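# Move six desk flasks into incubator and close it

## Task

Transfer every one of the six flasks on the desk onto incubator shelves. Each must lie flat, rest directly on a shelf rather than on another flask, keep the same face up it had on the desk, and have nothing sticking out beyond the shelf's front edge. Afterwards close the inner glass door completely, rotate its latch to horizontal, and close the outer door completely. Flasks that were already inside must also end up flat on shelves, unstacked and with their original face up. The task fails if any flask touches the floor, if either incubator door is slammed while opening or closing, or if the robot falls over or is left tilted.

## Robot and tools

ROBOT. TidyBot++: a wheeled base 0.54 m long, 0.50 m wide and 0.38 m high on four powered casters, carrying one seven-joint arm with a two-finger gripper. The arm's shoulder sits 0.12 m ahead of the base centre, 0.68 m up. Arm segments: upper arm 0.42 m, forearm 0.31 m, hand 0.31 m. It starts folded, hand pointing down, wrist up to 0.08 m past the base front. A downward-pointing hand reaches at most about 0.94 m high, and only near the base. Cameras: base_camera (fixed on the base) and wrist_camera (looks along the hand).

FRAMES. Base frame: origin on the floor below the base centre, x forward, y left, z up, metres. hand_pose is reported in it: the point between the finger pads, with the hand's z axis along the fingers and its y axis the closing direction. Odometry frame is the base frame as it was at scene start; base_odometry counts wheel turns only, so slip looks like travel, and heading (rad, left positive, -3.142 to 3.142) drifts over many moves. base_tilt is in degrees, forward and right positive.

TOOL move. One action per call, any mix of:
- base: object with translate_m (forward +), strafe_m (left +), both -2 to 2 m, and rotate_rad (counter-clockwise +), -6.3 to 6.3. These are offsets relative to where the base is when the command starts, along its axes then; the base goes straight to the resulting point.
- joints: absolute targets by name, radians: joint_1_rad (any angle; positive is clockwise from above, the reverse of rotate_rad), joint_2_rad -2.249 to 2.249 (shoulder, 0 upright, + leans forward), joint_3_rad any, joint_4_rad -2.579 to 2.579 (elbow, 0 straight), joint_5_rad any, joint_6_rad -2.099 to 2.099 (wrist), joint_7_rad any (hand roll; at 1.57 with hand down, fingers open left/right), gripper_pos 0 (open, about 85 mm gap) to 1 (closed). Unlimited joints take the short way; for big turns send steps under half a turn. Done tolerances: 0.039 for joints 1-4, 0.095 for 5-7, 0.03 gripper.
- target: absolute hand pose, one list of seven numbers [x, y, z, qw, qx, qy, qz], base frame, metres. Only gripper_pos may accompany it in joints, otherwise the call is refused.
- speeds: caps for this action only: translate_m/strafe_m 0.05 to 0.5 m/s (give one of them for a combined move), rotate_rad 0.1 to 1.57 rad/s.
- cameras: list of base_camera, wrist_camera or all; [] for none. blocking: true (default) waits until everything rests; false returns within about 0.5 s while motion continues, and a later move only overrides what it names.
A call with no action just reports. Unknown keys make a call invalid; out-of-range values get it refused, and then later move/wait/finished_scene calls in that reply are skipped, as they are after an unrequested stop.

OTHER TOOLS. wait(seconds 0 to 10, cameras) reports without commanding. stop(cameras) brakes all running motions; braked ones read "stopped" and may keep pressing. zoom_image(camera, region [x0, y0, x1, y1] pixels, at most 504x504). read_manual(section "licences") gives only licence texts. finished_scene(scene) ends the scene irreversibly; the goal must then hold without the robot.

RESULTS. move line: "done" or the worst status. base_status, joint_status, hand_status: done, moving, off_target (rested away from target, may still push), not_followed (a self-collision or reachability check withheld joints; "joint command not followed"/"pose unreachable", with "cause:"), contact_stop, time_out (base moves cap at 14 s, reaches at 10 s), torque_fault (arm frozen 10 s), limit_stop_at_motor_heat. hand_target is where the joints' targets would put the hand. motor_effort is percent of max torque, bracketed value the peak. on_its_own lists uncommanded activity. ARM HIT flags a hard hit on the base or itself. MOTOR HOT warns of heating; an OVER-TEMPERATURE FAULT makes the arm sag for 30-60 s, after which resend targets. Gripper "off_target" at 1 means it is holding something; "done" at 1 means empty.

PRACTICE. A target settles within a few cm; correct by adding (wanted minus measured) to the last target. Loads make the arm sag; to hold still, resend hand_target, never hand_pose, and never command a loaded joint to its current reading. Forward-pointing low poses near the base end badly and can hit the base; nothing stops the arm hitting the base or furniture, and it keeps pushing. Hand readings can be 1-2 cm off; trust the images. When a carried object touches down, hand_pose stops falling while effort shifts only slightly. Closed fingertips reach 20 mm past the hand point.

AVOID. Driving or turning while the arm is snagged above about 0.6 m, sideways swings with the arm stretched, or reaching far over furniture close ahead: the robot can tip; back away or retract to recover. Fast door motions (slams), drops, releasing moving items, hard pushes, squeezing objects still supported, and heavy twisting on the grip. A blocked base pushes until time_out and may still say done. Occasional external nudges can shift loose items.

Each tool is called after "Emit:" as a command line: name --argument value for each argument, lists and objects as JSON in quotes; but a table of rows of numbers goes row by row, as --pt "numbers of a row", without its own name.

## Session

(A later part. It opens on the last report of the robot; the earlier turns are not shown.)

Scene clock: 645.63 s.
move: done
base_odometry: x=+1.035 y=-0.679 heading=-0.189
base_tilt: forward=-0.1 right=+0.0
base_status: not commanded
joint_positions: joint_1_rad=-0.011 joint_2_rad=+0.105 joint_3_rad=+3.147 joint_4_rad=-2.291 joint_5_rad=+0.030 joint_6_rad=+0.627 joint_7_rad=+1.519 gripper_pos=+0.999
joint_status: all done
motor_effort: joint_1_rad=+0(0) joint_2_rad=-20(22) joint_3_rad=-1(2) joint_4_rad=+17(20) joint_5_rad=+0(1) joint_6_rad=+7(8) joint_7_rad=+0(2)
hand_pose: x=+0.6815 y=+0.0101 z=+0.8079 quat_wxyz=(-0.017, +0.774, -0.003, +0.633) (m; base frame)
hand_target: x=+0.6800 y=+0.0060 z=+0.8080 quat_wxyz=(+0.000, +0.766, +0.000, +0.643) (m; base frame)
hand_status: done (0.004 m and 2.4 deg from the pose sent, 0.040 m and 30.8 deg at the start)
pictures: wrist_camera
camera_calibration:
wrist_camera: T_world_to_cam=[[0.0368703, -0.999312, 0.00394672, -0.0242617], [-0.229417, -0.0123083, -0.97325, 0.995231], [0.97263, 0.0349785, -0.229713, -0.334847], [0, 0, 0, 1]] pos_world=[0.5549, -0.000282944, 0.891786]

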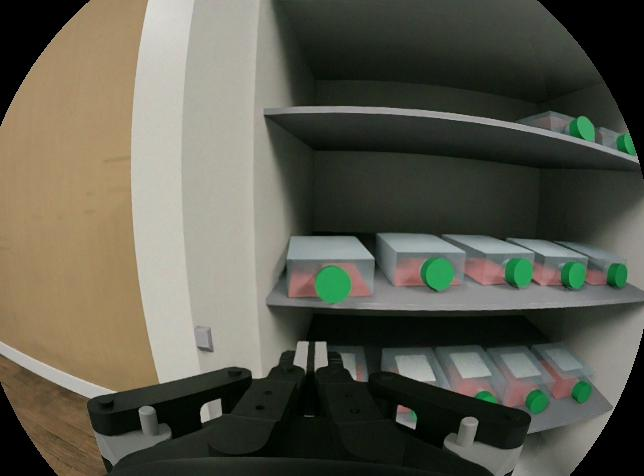

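Emit:
move --base '{"translate_m":0.11,"strafe_m":-0.013}' --speeds '{"translate_m":0.2}' --cameras '[]'

Emit:
move --base '{"translate_m":0.077}' --speeds '{"translate_m":0.08}' --cameras '["wrist_camera"]'

Emit:
move --base '{"translate_m":-0.62}' --cameras '["wrist_camera"]'

Scene clock: 647.27 s.
move: done
base_odometry: x=+1.141 y=-0.713 heading=-0.189
base_tilt: forward=-0.2 right=+0.0
base_status: done
joint_positions: joint_1_rad=-0.013 joint_2_rad=+0.114 joint_3_rad=+3.147 joint_4_rad=-2.295 joint_5_rad=+0.029 joint_6_rad=+0.632 joint_7_rad=+1.519 gripper_pos=+0.999
joint_status: not commanded
motor_effort: joint_1_rad=+0(1) joint_2_rad=-21(23) joint_3_rad=+0(1) joint_4_rad=+17(18) joint_5_rad=+0(1) joint_6_rad=+8(8) joint_7_rad=+0(2)
hand_pose: x=+0.6817 y=+0.0111 z=+0.8022 quat_wxyz=(-0.018, +0.776, -0.002, +0.630) (m; base frame)
hand_target: x=+0.6800 y=+0.0060 z=+0.8080 quat_wxyz=(+0.000, +0.766, +0.000, +0.643) (m; base frame)
hand_status: not commanded
pictures: none
No camera images: "cameras" was empty.

Scene clock: 648.80 s.
move: done
base_odometry: x=+1.216 y=-0.728 heading=-0.189
base_tilt: forward=-0.2 right=+0.0
base_status: done
joint_positions: joint_1_rad=-0.013 joint_2_rad=+0.116 joint_3_rad=+3.147 joint_4_rad=-2.296 joint_5_rad=+0.029 joint_6_rad=+0.632 joint_7_rad=+1.519 gripper_pos=+0.999
joint_status: not commanded
motor_effort: joint_1_rad=+0(0) joint_2_rad=-21(23) joint_3_rad=-1(2) joint_4_rad=+17(18) joint_5_rad=+0(1) joint_6_rad=+7(8) joint_7_rad=+1(2)
hand_pose: x=+0.6816 y=+0.0111 z=+0.8008 quat_wxyz=(-0.018, +0.777, -0.002, +0.629) (m; base frame)
hand_target: x=+0.6800 y=+0.0060 z=+0.8080 quat_wxyz=(+0.000, +0.766, +0.000, +0.643) (m; base frame)
hand_status: not commanded
pictures: wrist_camera
camera_calibration:
wrist_camera: T_world_to_cam=[[0.0383676, -0.999259, 0.0032001, -0.0236578], [-0.239708, -0.0123127, -0.970767, 0.993411], [0.970087, 0.0364789, -0.240002, -0.32676], [0, 0, 0, 1]] pos_world=[0.556022, 0.00051118, 0.886024]

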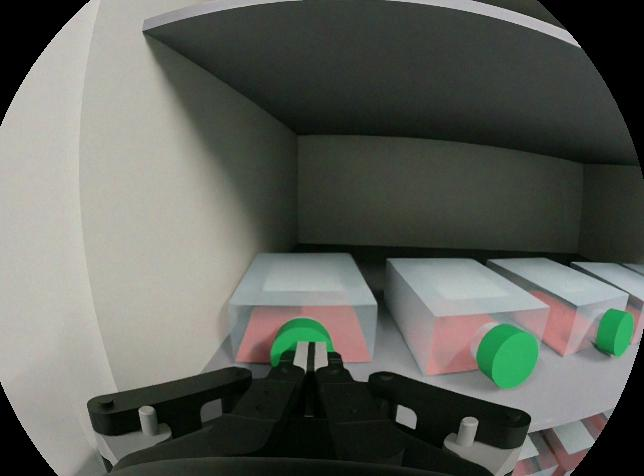

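Scene clock: 651.57 s.
move: done
base_odometry: x=+0.607 y=-0.611 heading=-0.189
base_tilt: forward=-0.1 right=+0.0
base_status: done
joint_positions: joint_1_rad=-0.016 joint_2_rad=+0.117 joint_3_rad=+3.147 joint_4_rad=-2.300 joint_5_rad=+0.028 joint_6_rad=+0.634 joint_7_rad=+1.519 gripper_pos=+0.999
joint_status: not commanded
motor_effort: joint_1_rad=+0(3) joint_2_rad=-20(23) joint_3_rad=-1(2) joint_4_rad=+17(18) joint_5_rad=+0(1) joint_6_rad=+7(8) joint_7_rad=+0(2)
hand_pose: x=+0.6806 y=+0.0124 z=+0.7984 quat_wxyz=(-0.019, +0.778, -0.002, +0.628) (m; base frame)
hand_target: x=+0.6800 y=+0.0060 z=+0.8080 quat_wxyz=(+0.000, +0.766, +0.000, +0.643) (m; base frame)
hand_status: not commanded
pictures: wrist_camera
camera_calibration:
wrist_camera: T_world_to_cam=[[0.0403957, -0.999181, 0.00245404, -0.023101], [-0.243501, -0.0122264, -0.969824, 0.992602], [0.969059, 0.0385791, -0.243795, -0.322688], [0, 0, 0, 1]] pos_world=[0.555337, 0.00150292, 0.884035]

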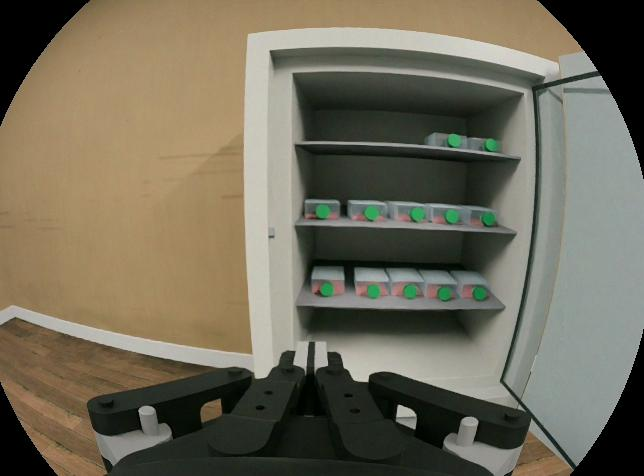

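Emit:
zoom_image --camera "wrist_camera" --region '[280, 120, 530, 320]'

Scaled by 2.016.

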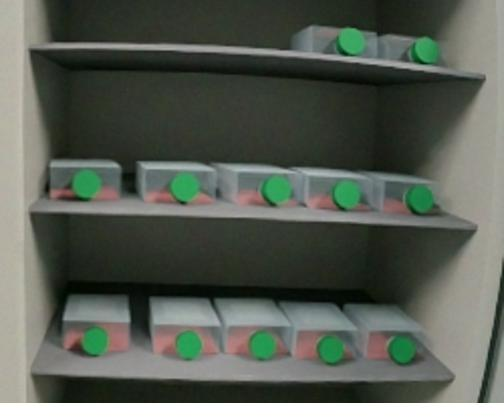

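Emit:
move --base '{"translate_m":-0.34,"strafe_m":-0.50}' --target '[0.68,0,0.90,0,0.707,0,0.707]' --cameras '["wrist_camera"]'

Scene clock: 654.27 s.
move: done
base_odometry: x=+0.179 y=-1.038 heading=-0.189
base_tilt: forward=-0.1 right=+0.0
base_status: done
joint_positions: joint_1_rad=-0.008 joint_2_rad=+0.028 joint_3_rad=+3.151 joint_4_rad=-2.269 joint_5_rad=+0.028 joint_6_rad=+0.652 joint_7_rad=+1.519 gripper_pos=+0.999
joint_status: not commanded
motor_effort: joint_1_rad=+0(3) joint_2_rad=-19(24) joint_3_rad=-1(2) joint_4_rad=+18(19) joint_5_rad=-1(1) joint_6_rad=+7(9) joint_7_rad=+1(2)
hand_pose: x=+0.6762 y=+0.0059 z=+0.8704 quat_wxyz=(-0.016, +0.733, -0.005, +0.680) (m; base frame)
hand_target: x=+0.6800 y=+0.0000 z=+0.9000 quat_wxyz=(+0.000, +0.707, +0.000, +0.707) (m; base frame)
hand_status: done (0.030 m and 4.7 deg from the pose sent, 0.102 m and 12.4 deg at the start)
pictures: wrist_camera
camera_calibration:
wrist_camera: T_world_to_cam=[[0.0283895, -0.99958, 0.00584893, -0.0244769], [-0.107603, -0.00887325, -0.994154, 0.99062], [0.993789, 0.0275942, -0.107809, -0.435639], [0, 0, 0, 1]] pos_world=[0.540221, -0.00365555, 0.938007]

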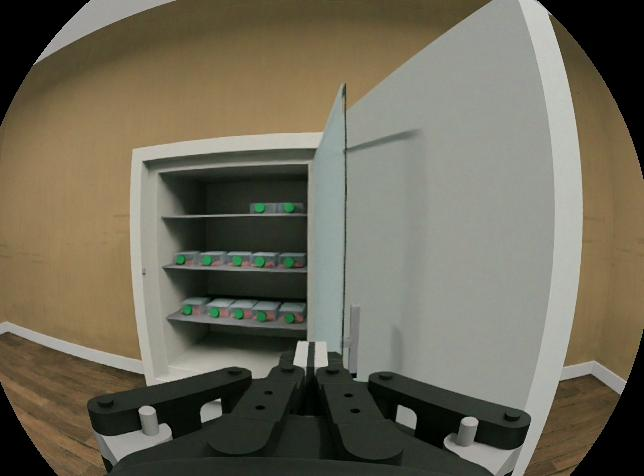

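Emit:
move --base '{"translate_m":0.22,"strafe_m":-0.07}' --speeds '{"translate_m":0.2}' --target '[0.68,0,0.92,0,0.707,0,0.707]' --cameras '["wrist_camera"]'

Scene clock: 656.97 s.
move: done
base_odometry: x=+0.382 y=-1.149 heading=-0.190
base_tilt: forward=-0.2 right=+0.0
base_status: done
joint_positions: joint_1_rad=-0.008 joint_2_rad=-0.009 joint_3_rad=+3.151 joint_4_rad=-2.233 joint_5_rad=+0.028 joint_6_rad=+0.626 joint_7_rad=+1.519 gripper_pos=+0.999
joint_status: not commanded
motor_effort: joint_1_rad=+0(1) joint_2_rad=-18(21) joint_3_rad=-1(2) joint_4_rad=+19(20) joint_5_rad=+0(1) joint_6_rad=+7(9) joint_7_rad=+1(2)
hand_pose: x=+0.6762 y=+0.0056 z=+0.9031 quat_wxyz=(-0.015, +0.717, -0.005, +0.697) (m; base frame)
hand_target: x=+0.6800 y=+0.0000 z=+0.9200 quat_wxyz=(+0.000, +0.707, +0.000, +0.707) (m; base frame)
hand_status: done (0.018 m and 2.4 deg from the pose sent, 0.050 m and 4.7 deg at the start)
pictures: wrist_camera
camera_calibration:
wrist_camera: T_world_to_cam=[[0.0274945, -0.999594, 0.00741918, -0.0257713], [-0.0604118, -0.00906999, -0.998132, 0.994733], [0.997795, 0.0269949, -0.0606366, -0.47733], [0, 0, 0, 1]] pos_world=[0.53708, -0.00385308, 0.964123]

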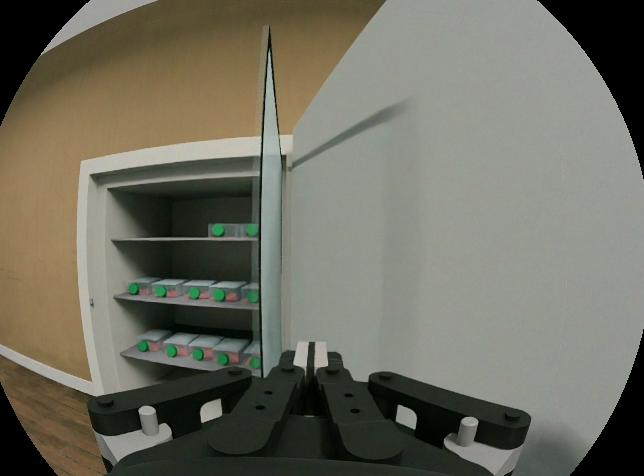

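Emit:
move --base '{"translate_m":0.13}' --speeds '{"translate_m":0.1}' --cameras '["wrist_camera"]'

Scene clock: 659.70 s.
move: done
base_odometry: x=+0.510 y=-1.174 heading=-0.190
base_tilt: forward=-0.1 right=+0.0
base_status: done
joint_positions: joint_1_rad=-0.007 joint_2_rad=-0.010 joint_3_rad=+3.152 joint_4_rad=-2.232 joint_5_rad=+0.028 joint_6_rad=+0.626 joint_7_rad=+1.519 gripper_pos=+0.999
joint_status: not commanded
motor_effort: joint_1_rad=+0(3) joint_2_rad=-19(20) joint_3_rad=-1(3) joint_4_rad=+19(21) joint_5_rad=+0(1) joint_6_rad=+7(9) joint_7_rad=+1(2)
hand_pose: x=+0.6759 y=+0.0049 z=+0.9041 quat_wxyz=(-0.015, +0.716, -0.006, +0.698) (m; base frame)
hand_target: x=+0.6800 y=+0.0000 z=+0.9200 quat_wxyz=(+0.000, +0.707, +0.000, +0.707) (m; base frame)
hand_status: not commanded
pictures: wrist_camera
camera_calibration:
wrist_camera: T_world_to_cam=[[0.0261752, -0.99963, 0.00743913, -0.0255746], [-0.0585209, -0.0089612, -0.998246, 0.994596], [0.997943, 0.025694, -0.0587338, -0.478883], [0, 0, 0, 1]] pos_world=[0.536772, -0.00434798, 0.964915]

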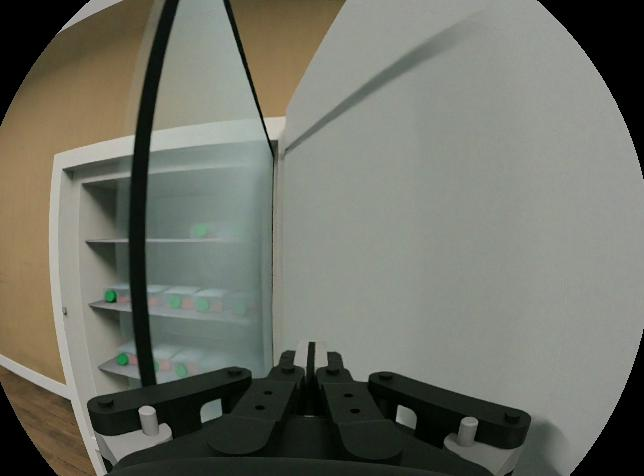

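Emit:
move --base '{"strafe_m":0.16}' --speeds '{"strafe_m":0.13}' --cameras '["wrist_camera"]'

Emit:
move --base '{"strafe_m":0.12,"translate_m":0.02}' --speeds '{"strafe_m":0.13}' --cameras '["wrist_camera"]'

Scene clock: 661.87 s.
move: done
base_odometry: x=+0.540 y=-1.016 heading=-0.190
base_tilt: forward=-0.2 right=+0.0
base_status: done
joint_positions: joint_1_rad=-0.006 joint_2_rad=-0.010 joint_3_rad=+3.154 joint_4_rad=-2.232 joint_5_rad=+0.028 joint_6_rad=+0.626 joint_7_rad=+1.519 gripper_pos=+0.999
joint_status: not commanded
motor_effort: joint_1_rad=+0(3) joint_2_rad=-19(19) joint_3_rad=+0(5) joint_4_rad=+19(21) joint_5_rad=+0(1) joint_6_rad=+8(8) joint_7_rad=+0(2)
hand_pose: x=+0.6759 y=+0.0031 z=+0.9041 quat_wxyz=(-0.014, +0.716, -0.007, +0.698) (m; base frame)
hand_target: x=+0.6800 y=+0.0000 z=+0.9200 quat_wxyz=(+0.000, +0.707, +0.000, +0.707) (m; base frame)
hand_status: not commanded
pictures: wrist_camera
camera_calibration:
wrist_camera: T_world_to_cam=[[0.0229497, -0.999712, 0.00701432, -0.0248206], [-0.0585623, -0.00834843, -0.998249, 0.99461], [0.99802, 0.0224988, -0.0587371, -0.478889], [0, 0, 0, 1]] pos_world=[0.536757, -0.00573558, 0.964913]

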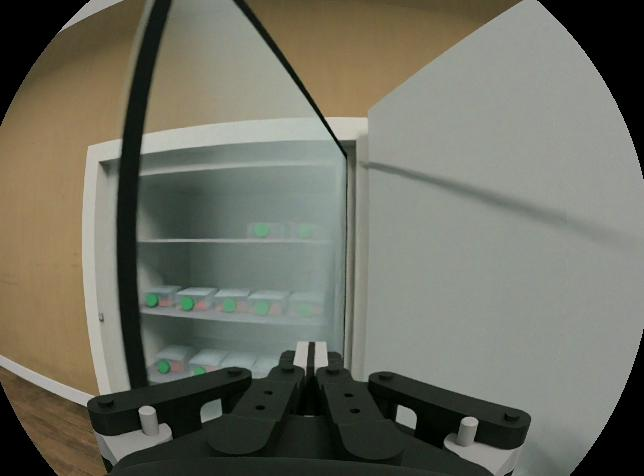

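Scene clock: 663.43 s.
move: done
base_odometry: x=+0.583 y=-0.902 heading=-0.190
base_tilt: forward=-0.2 right=+0.0
base_status: done
joint_positions: joint_1_rad=-0.006 joint_2_rad=-0.010 joint_3_rad=+3.154 joint_4_rad=-2.232 joint_5_rad=+0.028 joint_6_rad=+0.626 joint_7_rad=+1.519 gripper_pos=+0.999
joint_status: not commanded
motor_effort: joint_1_rad=+0(2) joint_2_rad=-19(20) joint_3_rad=-1(3) joint_4_rad=+19(20) joint_5_rad=+1(2) joint_6_rad=+7(8) joint_7_rad=+1(2)
hand_pose: x=+0.6760 y=+0.0027 z=+0.9041 quat_wxyz=(-0.014, +0.716, -0.007, +0.698) (m; base frame)
hand_target: x=+0.6800 y=+0.0000 z=+0.9200 quat_wxyz=(+0.000, +0.707, +0.000, +0.707) (m; base frame)
hand_status: not commanded
pictures: wrist_camera
camera_calibration:
wrist_camera: T_world_to_cam=[[0.0221385, -0.999731, 0.00685771, -0.0245309], [-0.0585678, -0.0081445, -0.99825, 0.994612], [0.998038, 0.0216981, -0.0587324, -0.478898], [0, 0, 0, 1]] pos_world=[0.536754, -0.0060325, 0.964913]

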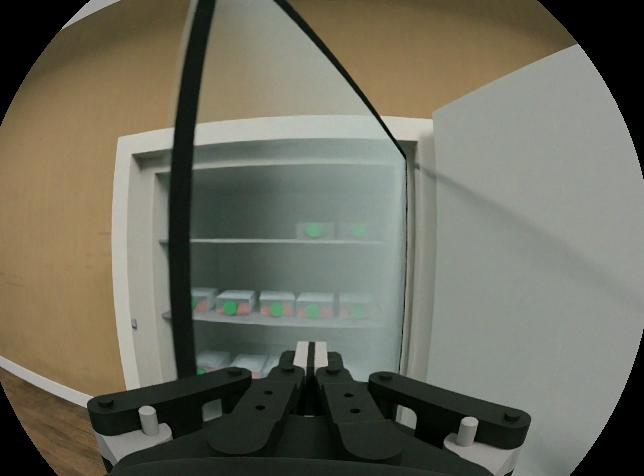

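Emit:
move --base '{"strafe_m":0.15,"translate_m":0.05}' --speeds '{"strafe_m":0.13}' --cameras '["wrist_camera"]'

Emit:
move --base '{"strafe_m":0.11,"translate_m":0.10}' --speeds '{"strafe_m":0.13}' --cameras '["wrist_camera"]'

Scene clock: 665.47 s.
move: done
base_odometry: x=+0.660 y=-0.764 heading=-0.190
base_tilt: forward=-0.2 right=+0.0
base_status: done
joint_positions: joint_1_rad=-0.006 joint_2_rad=-0.011 joint_3_rad=+3.156 joint_4_rad=-2.232 joint_5_rad=+0.027 joint_6_rad=+0.626 joint_7_rad=+1.519 gripper_pos=+0.999
joint_status: not commanded
motor_effort: joint_1_rad=+0(3) joint_2_rad=-18(20) joint_3_rad=-1(4) joint_4_rad=+19(21) joint_5_rad=+0(2) joint_6_rad=+7(8) joint_7_rad=+1(2)
hand_pose: x=+0.6760 y=+0.0016 z=+0.9041 quat_wxyz=(-0.013, +0.716, -0.008, +0.698) (m; base frame)
hand_target: x=+0.6800 y=+0.0000 z=+0.9200 quat_wxyz=(+0.000, +0.707, +0.000, +0.707) (m; base frame)
hand_status: not commanded
pictures: wrist_camera
camera_calibration:
wrist_camera: T_world_to_cam=[[0.0199099, -0.999781, 0.00637693, -0.0237622], [-0.0584971, -0.00753215, -0.998259, 0.994576], [0.998089, 0.0195022, -0.0586343, -0.479006], [0, 0, 0, 1]] pos_world=[0.536743, -0.00692403, 0.96491]

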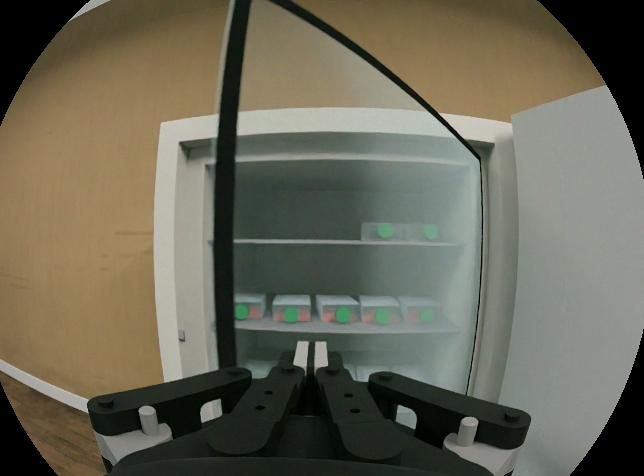

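Scene clock: 667.23 s.
move: done
base_odometry: x=+0.779 y=-0.675 heading=-0.189
base_tilt: forward=-0.2 right=+0.0
base_status: done
joint_positions: joint_1_rad=-0.007 joint_2_rad=-0.011 joint_3_rad=+3.156 joint_4_rad=-2.232 joint_5_rad=+0.027 joint_6_rad=+0.626 joint_7_rad=+1.519 gripper_pos=+0.999
joint_status: not commanded
motor_effort: joint_1_rad=+0(3) joint_2_rad=-19(20) joint_3_rad=-1(3) joint_4_rad=+19(22) joint_5_rad=+0(1) joint_6_rad=+7(8) joint_7_rad=+1(2)
hand_pose: x=+0.6761 y=+0.0021 z=+0.9046 quat_wxyz=(-0.014, +0.716, -0.008, +0.698) (m; base frame)
hand_target: x=+0.6800 y=+0.0000 z=+0.9200 quat_wxyz=(+0.000, +0.707, +0.000, +0.707) (m; base frame)
hand_status: not commanded
pictures: wrist_camera
camera_calibration:
wrist_camera: T_world_to_cam=[[0.0208041, -0.999763, 0.00634705, -0.0238215], [-0.0576926, -0.00753832, -0.998306, 0.994594], [0.998118, 0.0204026, -0.0578358, -0.479874], [0, 0, 0, 1]] pos_world=[0.536847, -0.00652762, 0.965307]

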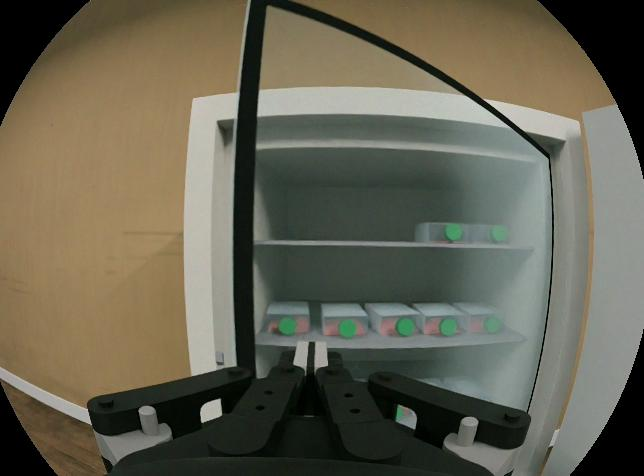

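Emit:
move --base '{"translate_m":0.22}' --speeds '{"translate_m":0.12}' --cameras '["wrist_camera"]'

Emit:
move --base '{"translate_m":0.08}' --speeds '{"translate_m":0.06}' --cameras '["wrist_camera"]'

Scene clock: 669.97 s.
move: done
base_odometry: x=+0.995 y=-0.716 heading=-0.189
base_tilt: forward=-0.1 right=+0.0
base_status: done
joint_positions: joint_1_rad=-0.007 joint_2_rad=-0.012 joint_3_rad=+3.156 joint_4_rad=-2.232 joint_5_rad=+0.027 joint_6_rad=+0.626 joint_7_rad=+1.519 gripper_pos=+0.999
joint_status: not commanded
motor_effort: joint_1_rad=+0(1) joint_2_rad=-18(21) joint_3_rad=-1(2) joint_4_rad=+19(25) joint_5_rad=+0(1) joint_6_rad=+7(8) joint_7_rad=+1(2)
hand_pose: x=+0.6759 y=+0.0021 z=+0.9054 quat_wxyz=(-0.014, +0.715, -0.008, +0.699) (m; base frame)
hand_target: x=+0.6800 y=+0.0000 z=+0.9200 quat_wxyz=(+0.000, +0.707, +0.000, +0.707) (m; base frame)
hand_status: not commanded
pictures: wrist_camera
camera_calibration:
wrist_camera: T_world_to_cam=[[0.02079, -0.999764, 0.0062744, -0.0237408], [-0.0563931, -0.00743841, -0.998381, 0.994446], [0.998192, 0.0204025, -0.0565344, -0.480842], [0, 0, 0, 1]] pos_world=[0.536546, -0.00652767, 0.965801]

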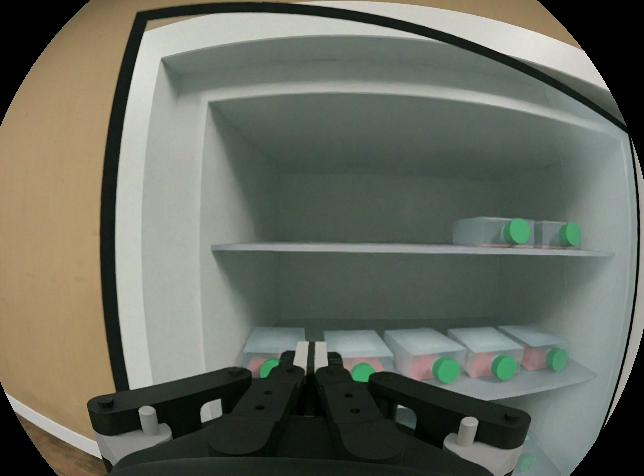

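Scene clock: 671.83 s.
move: done
base_odometry: x=+1.074 y=-0.731 heading=-0.189
base_tilt: forward=-0.1 right=+0.0
base_status: done
joint_positions: joint_1_rad=-0.007 joint_2_rad=-0.012 joint_3_rad=+3.156 joint_4_rad=-2.231 joint_5_rad=+0.027 joint_6_rad=+0.626 joint_7_rad=+1.519 gripper_pos=+0.999
joint_status: not commanded
motor_effort: joint_1_rad=+0(1) joint_2_rad=-19(21) joint_3_rad=+0(1) joint_4_rad=+19(20) joint_5_rad=+0(1) joint_6_rad=+8(8) joint_7_rad=+1(2)
hand_pose: x=+0.6758 y=+0.0021 z=+0.9056 quat_wxyz=(-0.014, +0.715, -0.008, +0.699) (m; base frame)
hand_target: x=+0.6800 y=+0.0000 z=+0.9200 quat_wxyz=(+0.000, +0.707, +0.000, +0.707) (m; base frame)
hand_status: not commanded
pictures: wrist_camera
camera_calibration:
wrist_camera: T_world_to_cam=[[0.0207879, -0.999764, 0.00628265, -0.0237467], [-0.0559941, -0.00743837, -0.998403, 0.994446], [0.998215, 0.0204029, -0.0561356, -0.481128], [0, 0, 0, 1]] pos_world=[0.536446, -0.00652767, 0.965999]

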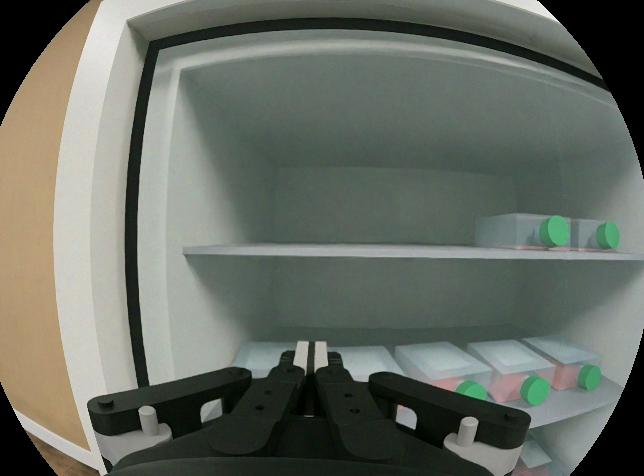

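Emit:
move --base '{"translate_m":0.035}' --speeds '{"translate_m":0.05}' --cameras '[]'

Emit:
move --base '{"translate_m":0.02}' --speeds '{"translate_m":0.05}' --cameras '["wrist_camera"]'

Scene clock: 673.20 s.
move: done
base_odometry: x=+1.108 y=-0.737 heading=-0.189
base_tilt: forward=-0.2 right=+0.0
base_status: done
joint_positions: joint_1_rad=-0.007 joint_2_rad=-0.012 joint_3_rad=+3.156 joint_4_rad=-2.231 joint_5_rad=+0.027 joint_6_rad=+0.626 joint_7_rad=+1.519 gripper_pos=+0.999
joint_status: not commanded
motor_effort: joint_1_rad=+0(1) joint_2_rad=-19(21) joint_3_rad=+0(2) joint_4_rad=+19(20) joint_5_rad=+0(1) joint_6_rad=+7(8) joint_7_rad=+0(2)
hand_pose: x=+0.6758 y=+0.0021 z=+0.9056 quat_wxyz=(-0.014, +0.715, -0.008, +0.699) (m; base frame)
hand_target: x=+0.6800 y=+0.0000 z=+0.9200 quat_wxyz=(+0.000, +0.707, +0.000, +0.707) (m; base frame)
hand_status: not commanded
pictures: none
No camera images: "cameras" was empty.

Scene clock: 674.10 s.
move: done
base_odometry: x=+1.128 y=-0.741 heading=-0.189
base_tilt: forward=-0.1 right=+0.0
base_status: done
joint_positions: joint_1_rad=-0.007 joint_2_rad=-0.012 joint_3_rad=+3.156 joint_4_rad=-2.231 joint_5_rad=+0.027 joint_6_rad=+0.626 joint_7_rad=+1.519 gripper_pos=+0.999
joint_status: not commanded
motor_effort: joint_1_rad=+0(0) joint_2_rad=-18(20) joint_3_rad=-1(2) joint_4_rad=+19(20) joint_5_rad=+0(1) joint_6_rad=+7(8) joint_7_rad=+1(2)
hand_pose: x=+0.6758 y=+0.0021 z=+0.9057 quat_wxyz=(-0.014, +0.715, -0.008, +0.699) (m; base frame)
hand_target: x=+0.6800 y=+0.0000 z=+0.9200 quat_wxyz=(+0.000, +0.707, +0.000, +0.707) (m; base frame)
hand_status: not commanded
pictures: wrist_camera
camera_calibration:
wrist_camera: T_world_to_cam=[[0.0207862, -0.999764, 0.00628695, -0.0237506], [-0.055695, -0.00743646, -0.99842, 0.994401], [0.998231, 0.0204032, -0.0558364, -0.48142], [0, 0, 0, 1]] pos_world=[0.536445, -0.00652767, 0.966098]

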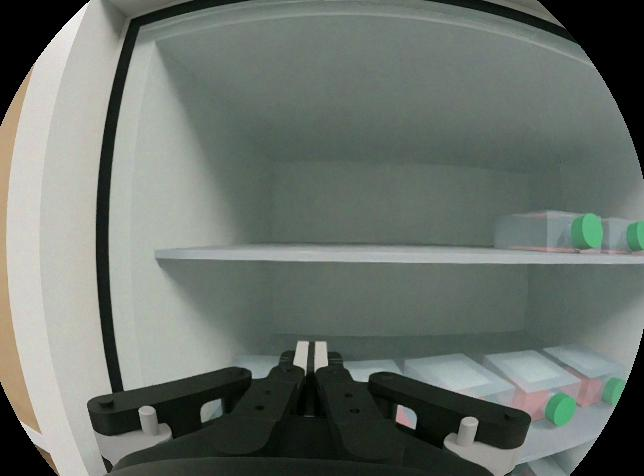

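Emit:
move --base '{"translate_m":0.02}' --speeds '{"translate_m":0.05}' --cameras '[]'

Emit:
move --base '{"translate_m":0.02}' --speeds '{"translate_m":0.05}' --cameras '["wrist_camera"]'

Scene clock: 675.23 s.
move: done
base_odometry: x=+1.147 y=-0.745 heading=-0.189
base_tilt: forward=-0.2 right=+0.0
base_status: done
joint_positions: joint_1_rad=-0.007 joint_2_rad=-0.027 joint_3_rad=+3.156 joint_4_rad=-2.244 joint_5_rad=+0.027 joint_6_rad=+0.625 joint_7_rad=+1.519 gripper_pos=+0.999
joint_status: not commanded
motor_effort: joint_1_rad=+0(1) joint_2_rad=-15(20) joint_3_rad=+0(1) joint_4_rad=+26(32) joint_5_rad=+0(1) joint_6_rad=+9(11) joint_7_rad=+0(2)
hand_pose: x=+0.6701 y=+0.0021 z=+0.9061 quat_wxyz=(-0.014, +0.715, -0.008, +0.699) (m; base frame)
hand_target: x=+0.6800 y=+0.0000 z=+0.9200 quat_wxyz=(+0.000, +0.707, +0.000, +0.707) (m; base frame)
hand_status: not commanded
pictures: none
No camera images: "cameras" was empty.

Scene clock: 676.17 s.
move: done
base_odometry: x=+1.166 y=-0.748 heading=-0.189
base_tilt: forward=-0.2 right=+0.0
base_status: done
joint_positions: joint_1_rad=-0.006 joint_2_rad=-0.071 joint_3_rad=+3.156 joint_4_rad=-2.288 joint_5_rad=+0.027 joint_6_rad=+0.625 joint_7_rad=+1.519 gripper_pos=+0.999
joint_status: not commanded
motor_effort: joint_1_rad=-2(3) joint_2_rad=-6(16) joint_3_rad=-2(3) joint_4_rad=+34(37) joint_5_rad=+1(2) joint_6_rad=+10(12) joint_7_rad=+2(2)
hand_pose: x=+0.6514 y=+0.0019 z=+0.9057 quat_wxyz=(-0.014, +0.715, -0.008, +0.699) (m; base frame)
hand_target: x=+0.6800 y=+0.0000 z=+0.9200 quat_wxyz=(+0.000, +0.707, +0.000, +0.707) (m; base frame)
hand_status: not commanded
pictures: wrist_camera
camera_calibration:
wrist_camera: T_world_to_cam=[[0.0203391, -0.999778, 0.00553494, -0.0224841], [-0.0545112, -0.00663677, -0.998491, 0.992394], [0.998306, 0.0200067, -0.0546341, -0.458165], [0, 0, 0, 1]] pos_world=[0.511943, -0.00672647, 0.96599]

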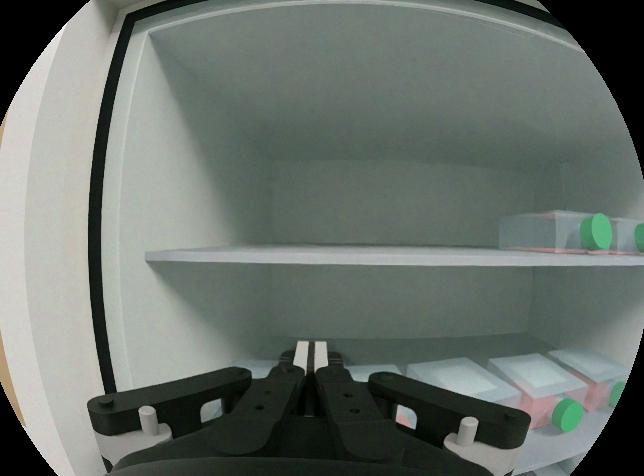

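Emit:
move --base '{"translate_m":-0.16,"strafe_m":0.10}' --speeds '{"translate_m":0.2}' --target '[0.68,0,0.90,0,0.707,0,0.707]' --cameras '["wrist_camera"]'

Scene clock: 677.93 s.
move: done
base_odometry: x=+1.028 y=-0.620 heading=-0.189
base_tilt: forward=-0.1 right=+0.0
base_status: done
joint_positions: joint_1_rad=-0.003 joint_2_rad=+0.026 joint_3_rad=+3.158 joint_4_rad=-2.261 joint_5_rad=+0.027 joint_6_rad=+0.678 joint_7_rad=+1.519 gripper_pos=+0.999
joint_status: not commanded
motor_effort: joint_1_rad=+0(4) joint_2_rad=-19(23) joint_3_rad=-1(4) joint_4_rad=+18(31) joint_5_rad=+0(2) joint_6_rad=+7(9) joint_7_rad=+1(2)
hand_pose: x=+0.6784 y=-0.0008 z=+0.8840 quat_wxyz=(-0.012, +0.721, -0.010, +0.693) (m; base frame)
hand_target: x=+0.6800 y=+0.0000 z=+0.9000 quat_wxyz=(+0.000, +0.707, +0.000, +0.707) (m; base frame)
hand_status: done (0.016 m and 2.8 deg from the pose sent, 0.029 m and 2.2 deg at the start)
pictures: wrist_camera
camera_calibration:
wrist_camera: T_world_to_cam=[[0.0159484, -0.999857, 0.00558235, -0.0227028], [-0.0718296, -0.00671432, -0.997394, 0.982918], [0.997289, 0.0155058, -0.0719264, -0.470244], [0, 0, 0, 1]] pos_world=[0.539934, -0.00880843, 0.94666]

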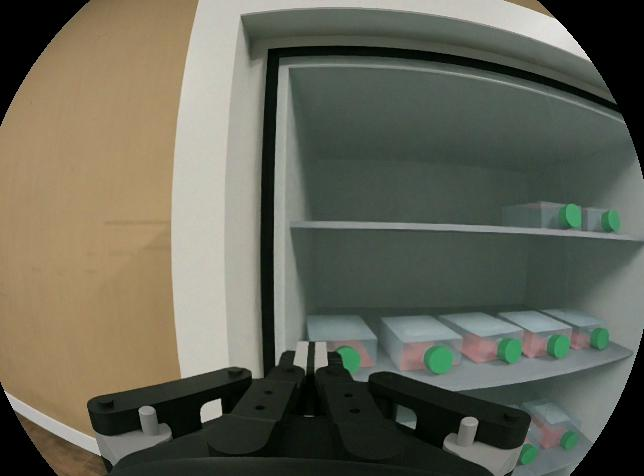

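Emit:
move --base '{"translate_m":-0.2,"strafe_m":0.05}' --target '[0.60,0,1.0,0,0.85,0,0.527]' --cameras '["wrist_camera"]'

Scene clock: 680.50 s.
move: done
base_odometry: x=+0.841 y=-0.533 heading=-0.189
base_tilt: forward=-0.2 right=+0.0
base_status: done
joint_positions: joint_1_rad=-0.003 joint_2_rad=-0.247 joint_3_rad=+3.158 joint_4_rad=-1.704 joint_5_rad=+0.027 joint_6_rad=-0.574 joint_7_rad=+1.519 gripper_pos=+0.999
joint_status: not commanded
motor_effort: joint_1_rad=+0(1) joint_2_rad=-12(22) joint_3_rad=+0(2) joint_4_rad=+22(22) joint_5_rad=+0(1) joint_6_rad=+6(8) joint_7_rad=+2(2)
hand_pose: x=+0.6073 y=-0.0108 z=+0.9874 quat_wxyz=(+0.000, +0.849, -0.023, +0.527) (m; base frame)
hand_target: x=+0.6000 y=+0.0000 z=+1.0000 quat_wxyz=(+0.000, +0.850, +0.000, +0.527) (m; base frame)
hand_status: done (0.018 m and 2.6 deg from the pose sent, 0.140 m and 24.3 deg at the start)
pictures: wrist_camera
camera_calibration:
wrist_camera: T_world_to_cam=[[-0.0116129, -0.999924, 0.0040609, -0.013789], [-0.473772, 0.00192582, -0.880645, 1.20978], [0.880571, -0.0121508, -0.473759, 0.0755615], [0, 0, 0, 1]] pos_world=[0.506463, -0.0151997, 1.10124]

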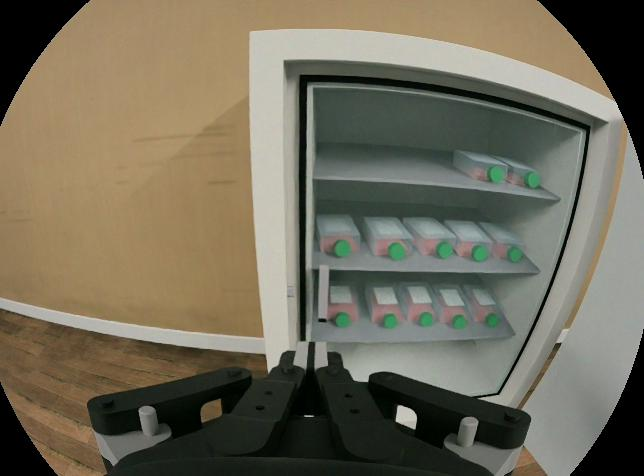

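Emit:
move --base '{"strafe_m":0.006,"translate_m":0.1}' --target '[0.68,0,0.83,0,0.707,0,0.707]' --cameras '[]'

Emit:
move --joints '{"joint_7_rad":-0.05}' --cameras '["wrist_camera"]'

Scene clock: 684.30 s.
move: done
base_odometry: x=+0.940 y=-0.545 heading=-0.189
base_tilt: forward=-0.2 right=+0.0
base_status: done
joint_positions: joint_1_rad=-0.003 joint_2_rad=+0.184 joint_3_rad=+3.158 joint_4_rad=-2.360 joint_5_rad=+0.027 joint_6_rad=+0.945 joint_7_rad=+1.519 gripper_pos=+0.999
joint_status: not commanded
motor_effort: joint_1_rad=+0(1) joint_2_rad=-22(23) joint_3_rad=-1(2) joint_4_rad=+15(22) joint_5_rad=+0(1) joint_6_rad=+7(8) joint_7_rad=+1(2)
hand_pose: x=+0.6843 y=+0.0011 z=+0.8266 quat_wxyz=(-0.015, +0.717, -0.009, +0.697) (m; base frame)
hand_target: x=+0.6800 y=+0.0000 z=+0.8300 quat_wxyz=(+0.000, +0.707, +0.000, +0.707) (m; base frame)
hand_status: done (0.006 m and 2.6 deg from the pose sent, 0.174 m and 26.5 deg at the start)
pictures: none
No camera images: "cameras" was empty.

Scene clock: 686.47 s.
move: done
base_odometry: x=+0.940 y=-0.545 heading=-0.189
base_tilt: forward=-0.2 right=+0.0
base_status: not commanded
joint_positions: joint_1_rad=-0.003 joint_2_rad=+0.184 joint_3_rad=+3.158 joint_4_rad=-2.360 joint_5_rad=+0.027 joint_6_rad=+0.948 joint_7_rad=+0.021 gripper_pos=+0.999
joint_status: all done
motor_effort: joint_1_rad=+0(0) joint_2_rad=-22(22) joint_3_rad=+0(2) joint_4_rad=+15(15) joint_5_rad=+0(1) joint_6_rad=+8(9) joint_7_rad=+1(2)
hand_pose: x=+0.6843 y=+0.0011 z=+0.8274 quat_wxyz=(-0.486, +0.518, -0.494, +0.501) (m; base frame)
hand_target: x=+0.6800 y=+0.0000 z=+0.8300 quat_wxyz=(-0.511, +0.489, -0.511, +0.489) (m; base frame)
hand_status: not commanded
pictures: wrist_camera
camera_calibration:
wrist_camera: T_world_to_cam=[[-0.0127569, -0.07596, -0.997029, 0.827764], [-0.0439171, 0.996191, -0.0753342, 0.143683], [0.998954, 0.0428256, -0.0160442, -0.527667], [0, 0, 0, 1]] pos_world=[0.543985, -0.0576611, 0.827664]

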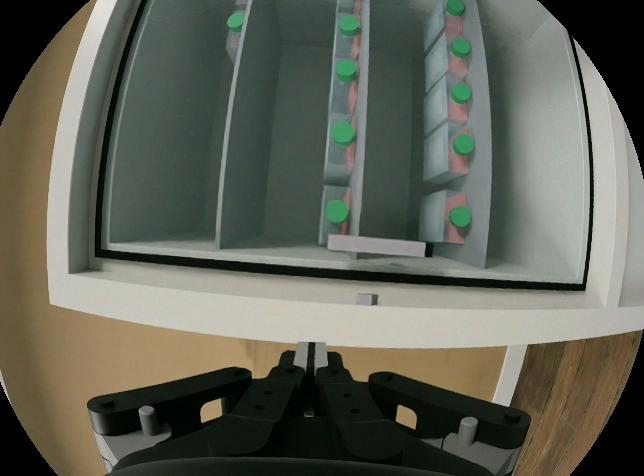

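Emit:
move --base '{"strafe_m":-0.105}' --target '[0.68,0,0.705,-0.5,0.5,-0.5,0.5]' --cameras '["wrist_camera"]'

Scene clock: 689.50 s.
move: done
base_odometry: x=+0.921 y=-0.649 heading=-0.189
base_tilt: forward=-0.2 right=+0.0
base_status: done
joint_positions: joint_1_rad=+0.285 joint_2_rad=+0.681 joint_3_rad=+2.760 joint_4_rad=-2.469 joint_5_rad=+0.027 joint_6_rad=+1.523 joint_7_rad=+0.177 gripper_pos=+0.999
joint_status: not commanded
motor_effort: joint_1_rad=+0(2) joint_2_rad=-27(29) joint_3_rad=-4(6) joint_4_rad=+6(15) joint_5_rad=+2(3) joint_6_rad=+8(8) joint_7_rad=+1(2)
hand_pose: x=+0.6880 y=+0.0161 z=+0.7022 quat_wxyz=(-0.523, +0.501, -0.506, +0.469) (m; base frame)
hand_target: x=+0.6800 y=+0.0000 z=+0.7050 quat_wxyz=(-0.500, +0.500, -0.500, +0.500) (m; base frame)
hand_status: done (0.018 m and 4.4 deg from the pose sent, 0.123 m and 2.7 deg at the start)
pictures: wrist_camera
camera_calibration:
wrist_camera: T_world_to_cam=[[-0.00213499, 0.0217666, -0.999761, 0.696992], [-0.0816541, 0.996421, 0.0218683, 0.0773216], [0.996658, 0.0816813, -0.000350017, -0.544075], [0, 0, 0, 1]] pos_world=[0.550059, -0.0477753, 0.694944]

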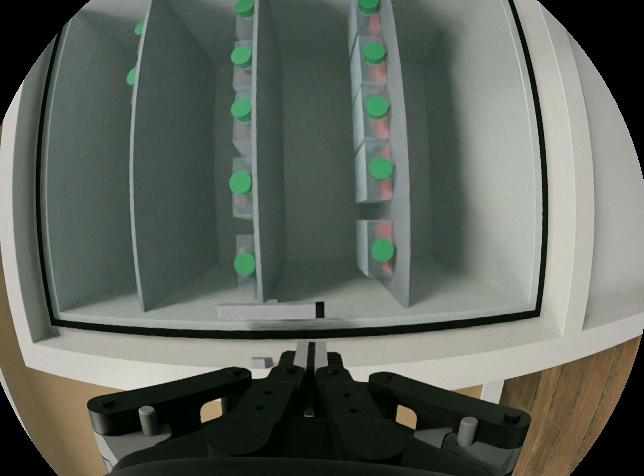

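Emit:
move --base '{"strafe_m":-0.012,"translate_m":0.15}' --speeds '{"translate_m":0.15}' --cameras '["wrist_camera"]'

Scene clock: 691.63 s.
move: done
base_odometry: x=+1.066 y=-0.689 heading=-0.189
base_tilt: forward=-0.2 right=+0.0
base_status: done
joint_positions: joint_1_rad=+0.286 joint_2_rad=+0.684 joint_3_rad=+2.759 joint_4_rad=-2.475 joint_5_rad=+0.027 joint_6_rad=+1.526 joint_7_rad=+0.178 gripper_pos=+0.999
joint_status: not commanded
motor_effort: joint_1_rad=+0(0) joint_2_rad=-28(29) joint_3_rad=-5(6) joint_4_rad=+6(7) joint_5_rad=+2(3) joint_6_rad=+8(8) joint_7_rad=+2(2)
hand_pose: x=+0.6861 y=+0.0160 z=+0.6995 quat_wxyz=(-0.521, +0.502, -0.508, +0.468) (m; base frame)
hand_target: x=+0.6800 y=+0.0000 z=+0.7050 quat_wxyz=(-0.500, +0.500, -0.500, +0.500) (m; base frame)
hand_status: not commanded
pictures: wrist_camera
camera_calibration:
wrist_camera: T_world_to_cam=[[-0.00802105, 0.0226186, -0.999712, 0.698347], [-0.0817216, 0.996385, 0.023199, 0.076415], [0.996623, 0.0818842, -0.00614363, -0.538103], [0, 0, 0, 1]] pos_world=[0.548132, -0.0478722, 0.693067]

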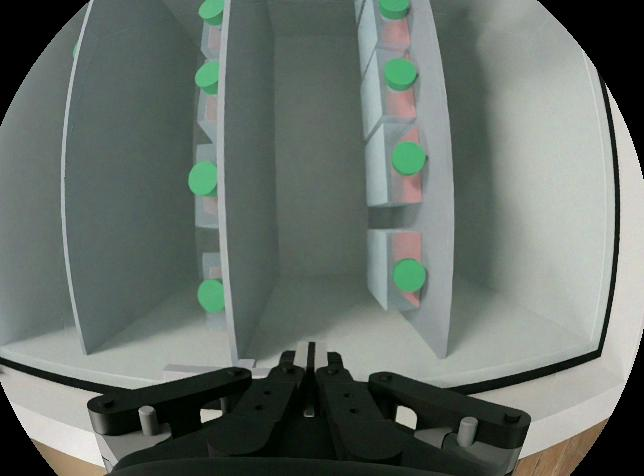

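Emit:
move --base '{"translate_m":0.045}' --speeds '{"translate_m":0.06}' --cameras '["wrist_camera"]'

Emit:
move --base '{"strafe_m":0.045}' --speeds '{"strafe_m":0.05}' --cameras '["wrist_camera"]'

Scene clock: 693.10 s.
move: done
base_odometry: x=+1.110 y=-0.698 heading=-0.189
base_tilt: forward=-0.2 right=+0.0
base_status: done
joint_positions: joint_1_rad=+0.286 joint_2_rad=+0.685 joint_3_rad=+2.759 joint_4_rad=-2.477 joint_5_rad=+0.027 joint_6_rad=+1.527 joint_7_rad=+0.178 gripper_pos=+0.999
joint_status: not commanded
motor_effort: joint_1_rad=+0(1) joint_2_rad=-27(28) joint_3_rad=-5(6) joint_4_rad=+6(7) joint_5_rad=+2(3) joint_6_rad=+8(8) joint_7_rad=+1(2)
hand_pose: x=+0.6857 y=+0.0158 z=+0.6989 quat_wxyz=(-0.521, +0.502, -0.508, +0.467) (m; base frame)
hand_target: x=+0.6800 y=+0.0000 z=+0.7050 quat_wxyz=(-0.500, +0.500, -0.500, +0.500) (m; base frame)
hand_status: not commanded
pictures: wrist_camera
camera_calibration:
wrist_camera: T_world_to_cam=[[-0.00932985, 0.022718, -0.999698, 0.698664], [-0.0815901, 0.996391, 0.0234043, 0.0762757], [0.996622, 0.0817838, -0.00744262, -0.536798], [0, 0, 0, 1]] pos_world=[0.547726, -0.0479714, 0.692673]

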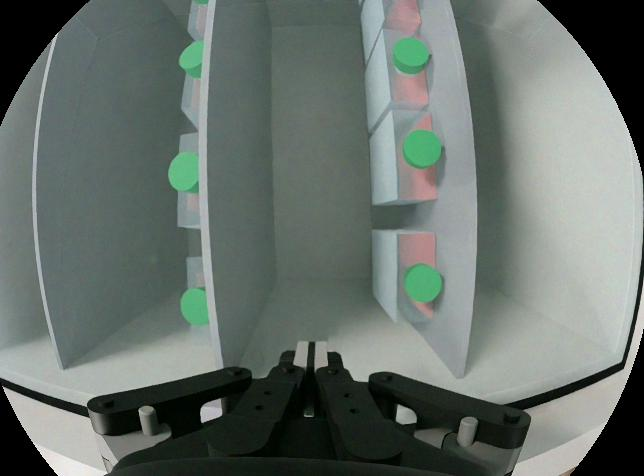

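Scene clock: 694.50 s.
move: done
base_odometry: x=+1.119 y=-0.653 heading=-0.189
base_tilt: forward=-0.2 right=+0.0
base_status: done
joint_positions: joint_1_rad=+0.291 joint_2_rad=+0.685 joint_3_rad=+2.756 joint_4_rad=-2.477 joint_5_rad=+0.027 joint_6_rad=+1.527 joint_7_rad=+0.178 gripper_pos=+0.999
joint_status: not commanded
motor_effort: joint_1_rad=+0(2) joint_2_rad=-28(28) joint_3_rad=-5(6) joint_4_rad=+6(6) joint_5_rad=+2(3) joint_6_rad=+7(8) joint_7_rad=+2(2)
hand_pose: x=+0.6857 y=+0.0139 z=+0.6993 quat_wxyz=(-0.521, +0.501, -0.509, +0.468) (m; base frame)
hand_target: x=+0.6800 y=+0.0000 z=+0.7050 quat_wxyz=(-0.500, +0.500, -0.500, +0.500) (m; base frame)
hand_status: not commanded
pictures: wrist_camera
camera_calibration:
wrist_camera: T_world_to_cam=[[-0.00865645, 0.0241967, -0.99967, 0.698577], [-0.0781912, 0.99663, 0.0248002, 0.0749126], [0.996901, 0.0783801, -0.0067353, -0.537287], [0, 0, 0, 1]] pos_world=[0.547527, -0.0494508, 0.692869]

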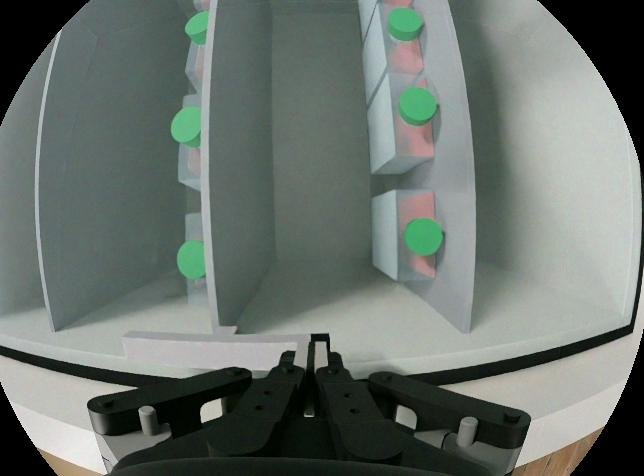

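Emit:
move --base '{"strafe_m":-0.04}' --cameras '[]'

Emit:
move --base '{"translate_m":0.018}' --speeds '{"translate_m":0.05}' --cameras '["wrist_camera"]'

Emit:
move --base '{"strafe_m":0.045}' --speeds '{"strafe_m":0.05}' --cameras '["wrist_camera"]'

Scene clock: 695.83 s.
move: done
base_odometry: x=+1.111 y=-0.693 heading=-0.189
base_tilt: forward=-0.1 right=+0.0
base_status: done
joint_positions: joint_1_rad=+0.301 joint_2_rad=+0.685 joint_3_rad=+2.753 joint_4_rad=-2.477 joint_5_rad=+0.027 joint_6_rad=+1.527 joint_7_rad=+0.178 gripper_pos=+0.999
joint_status: not commanded
motor_effort: joint_1_rad=+0(3) joint_2_rad=-27(29) joint_3_rad=-5(6) joint_4_rad=+6(6) joint_5_rad=+2(3) joint_6_rad=+7(8) joint_7_rad=+1(2)
hand_pose: x=+0.6858 y=+0.0095 z=+0.6998 quat_wxyz=(-0.520, +0.498, -0.511, +0.470) (m; base frame)
hand_target: x=+0.6800 y=+0.0000 z=+0.7050 quat_wxyz=(-0.500, +0.500, -0.500, +0.500) (m; base frame)
hand_status: not commanded
pictures: none
No camera images: "cameras" was empty.

Scene clock: 696.70 s.
move: done
base_odometry: x=+1.129 y=-0.696 heading=-0.189
base_tilt: forward=-0.1 right=+0.0
base_status: done
joint_positions: joint_1_rad=+0.301 joint_2_rad=+0.685 joint_3_rad=+2.753 joint_4_rad=-2.477 joint_5_rad=+0.027 joint_6_rad=+1.528 joint_7_rad=+0.178 gripper_pos=+0.999
joint_status: not commanded
motor_effort: joint_1_rad=+0(1) joint_2_rad=-27(29) joint_3_rad=-5(6) joint_4_rad=+6(7) joint_5_rad=+2(3) joint_6_rad=+7(8) joint_7_rad=+1(2)
hand_pose: x=+0.6857 y=+0.0095 z=+0.6995 quat_wxyz=(-0.520, +0.498, -0.511, +0.470) (m; base frame)
hand_target: x=+0.6800 y=+0.0000 z=+0.7050 quat_wxyz=(-0.500, +0.500, -0.500, +0.500) (m; base frame)
hand_status: not commanded
pictures: wrist_camera
camera_calibration:
wrist_camera: T_world_to_cam=[[-0.00790018, 0.0263082, -0.999623, 0.698412], [-0.0703979, 0.997159, 0.0267997, 0.072498], [0.997488, 0.070583, -0.00602569, -0.537754], [0, 0, 0, 1]] pos_world=[0.547024, -0.0527096, 0.692966]

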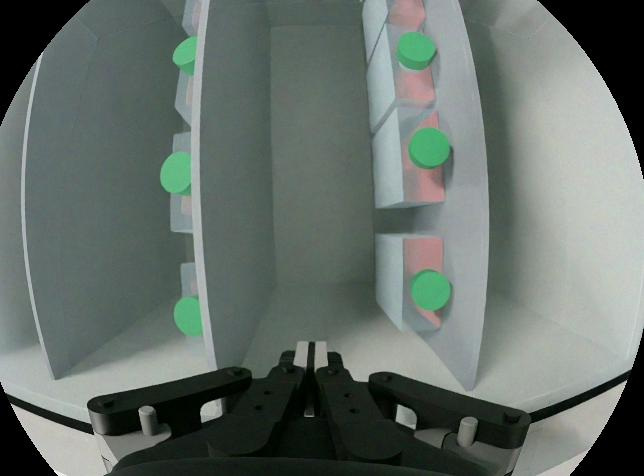

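Scene clock: 698.10 s.
move: done
base_odometry: x=+1.138 y=-0.652 heading=-0.189
base_tilt: forward=-0.2 right=+0.0
base_status: done
joint_positions: joint_1_rad=+0.307 joint_2_rad=+0.686 joint_3_rad=+2.753 joint_4_rad=-2.477 joint_5_rad=+0.012 joint_6_rad=+1.529 joint_7_rad=+0.178 gripper_pos=+0.999
joint_status: not commanded
motor_effort: joint_1_rad=-1(3) joint_2_rad=-27(29) joint_3_rad=-6(8) joint_4_rad=+6(6) joint_5_rad=+3(5) joint_6_rad=+8(8) joint_7_rad=+2(2)
hand_pose: x=+0.6858 y=+0.0017 z=+0.6989 quat_wxyz=(-0.514, +0.493, -0.517, +0.474) (m; base frame)
hand_target: x=+0.6800 y=+0.0000 z=+0.7050 quat_wxyz=(-0.500, +0.500, -0.500, +0.500) (m; base frame)
hand_status: not commanded
pictures: wrist_camera
camera_calibration:
wrist_camera: T_world_to_cam=[[-0.00947714, 0.0266685, -0.999599, 0.69891], [-0.0501514, 0.998374, 0.0271112, 0.0662362], [0.998697, 0.0503882, -0.00812427, -0.536657], [0, 0, 0, 1]] pos_world=[0.545903, -0.0577261, 0.692474]

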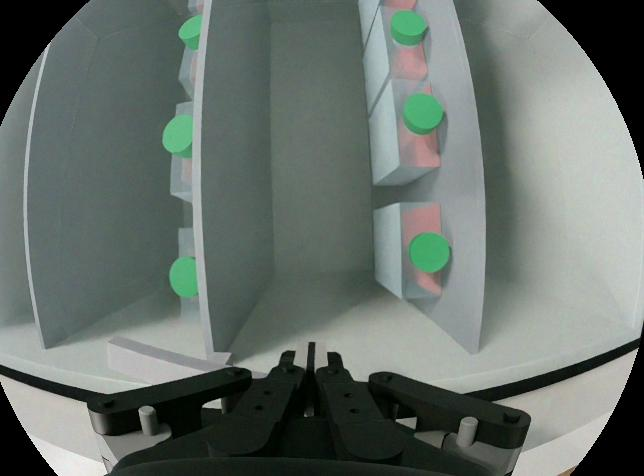

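Emit:
move --base '{"strafe_m":0.018}' --speeds '{"strafe_m":0.05}' --cameras '["wrist_camera"]'

Scene clock: 699.10 s.
move: done
base_odometry: x=+1.141 y=-0.634 heading=-0.189
base_tilt: forward=-0.2 right=+0.0
base_status: done
joint_positions: joint_1_rad=+0.310 joint_2_rad=+0.686 joint_3_rad=+2.753 joint_4_rad=-2.477 joint_5_rad=+0.011 joint_6_rad=+1.532 joint_7_rad=+0.178 gripper_pos=+0.999
joint_status: not commanded
motor_effort: joint_1_rad=-1(5) joint_2_rad=-28(28) joint_3_rad=-5(8) joint_4_rad=+6(6) joint_5_rad=+2(5) joint_6_rad=+8(8) joint_7_rad=+1(2)
hand_pose: x=+0.6858 y=-0.0001 z=+0.6996 quat_wxyz=(-0.514, +0.492, -0.517, +0.476) (m; base frame)
hand_target: x=+0.6800 y=+0.0000 z=+0.7050 quat_wxyz=(-0.500, +0.500, -0.500, +0.500) (m; base frame)
hand_status: not commanded
pictures: wrist_camera
camera_calibration:
wrist_camera: T_world_to_cam=[[-0.00707019, 0.0267994, -0.999616, 0.698038], [-0.0461149, 0.998569, 0.0270974, 0.065315], [0.998911, 0.0462888, -0.00582422, -0.538351], [0, 0, 0, 1]] pos_world=[0.545712, -0.0590089, 0.692865]

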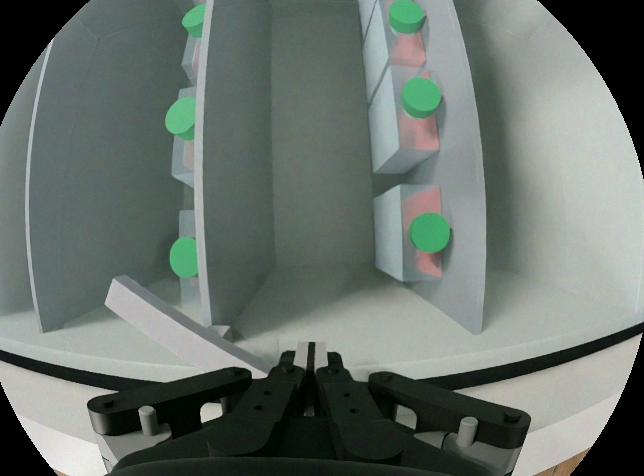

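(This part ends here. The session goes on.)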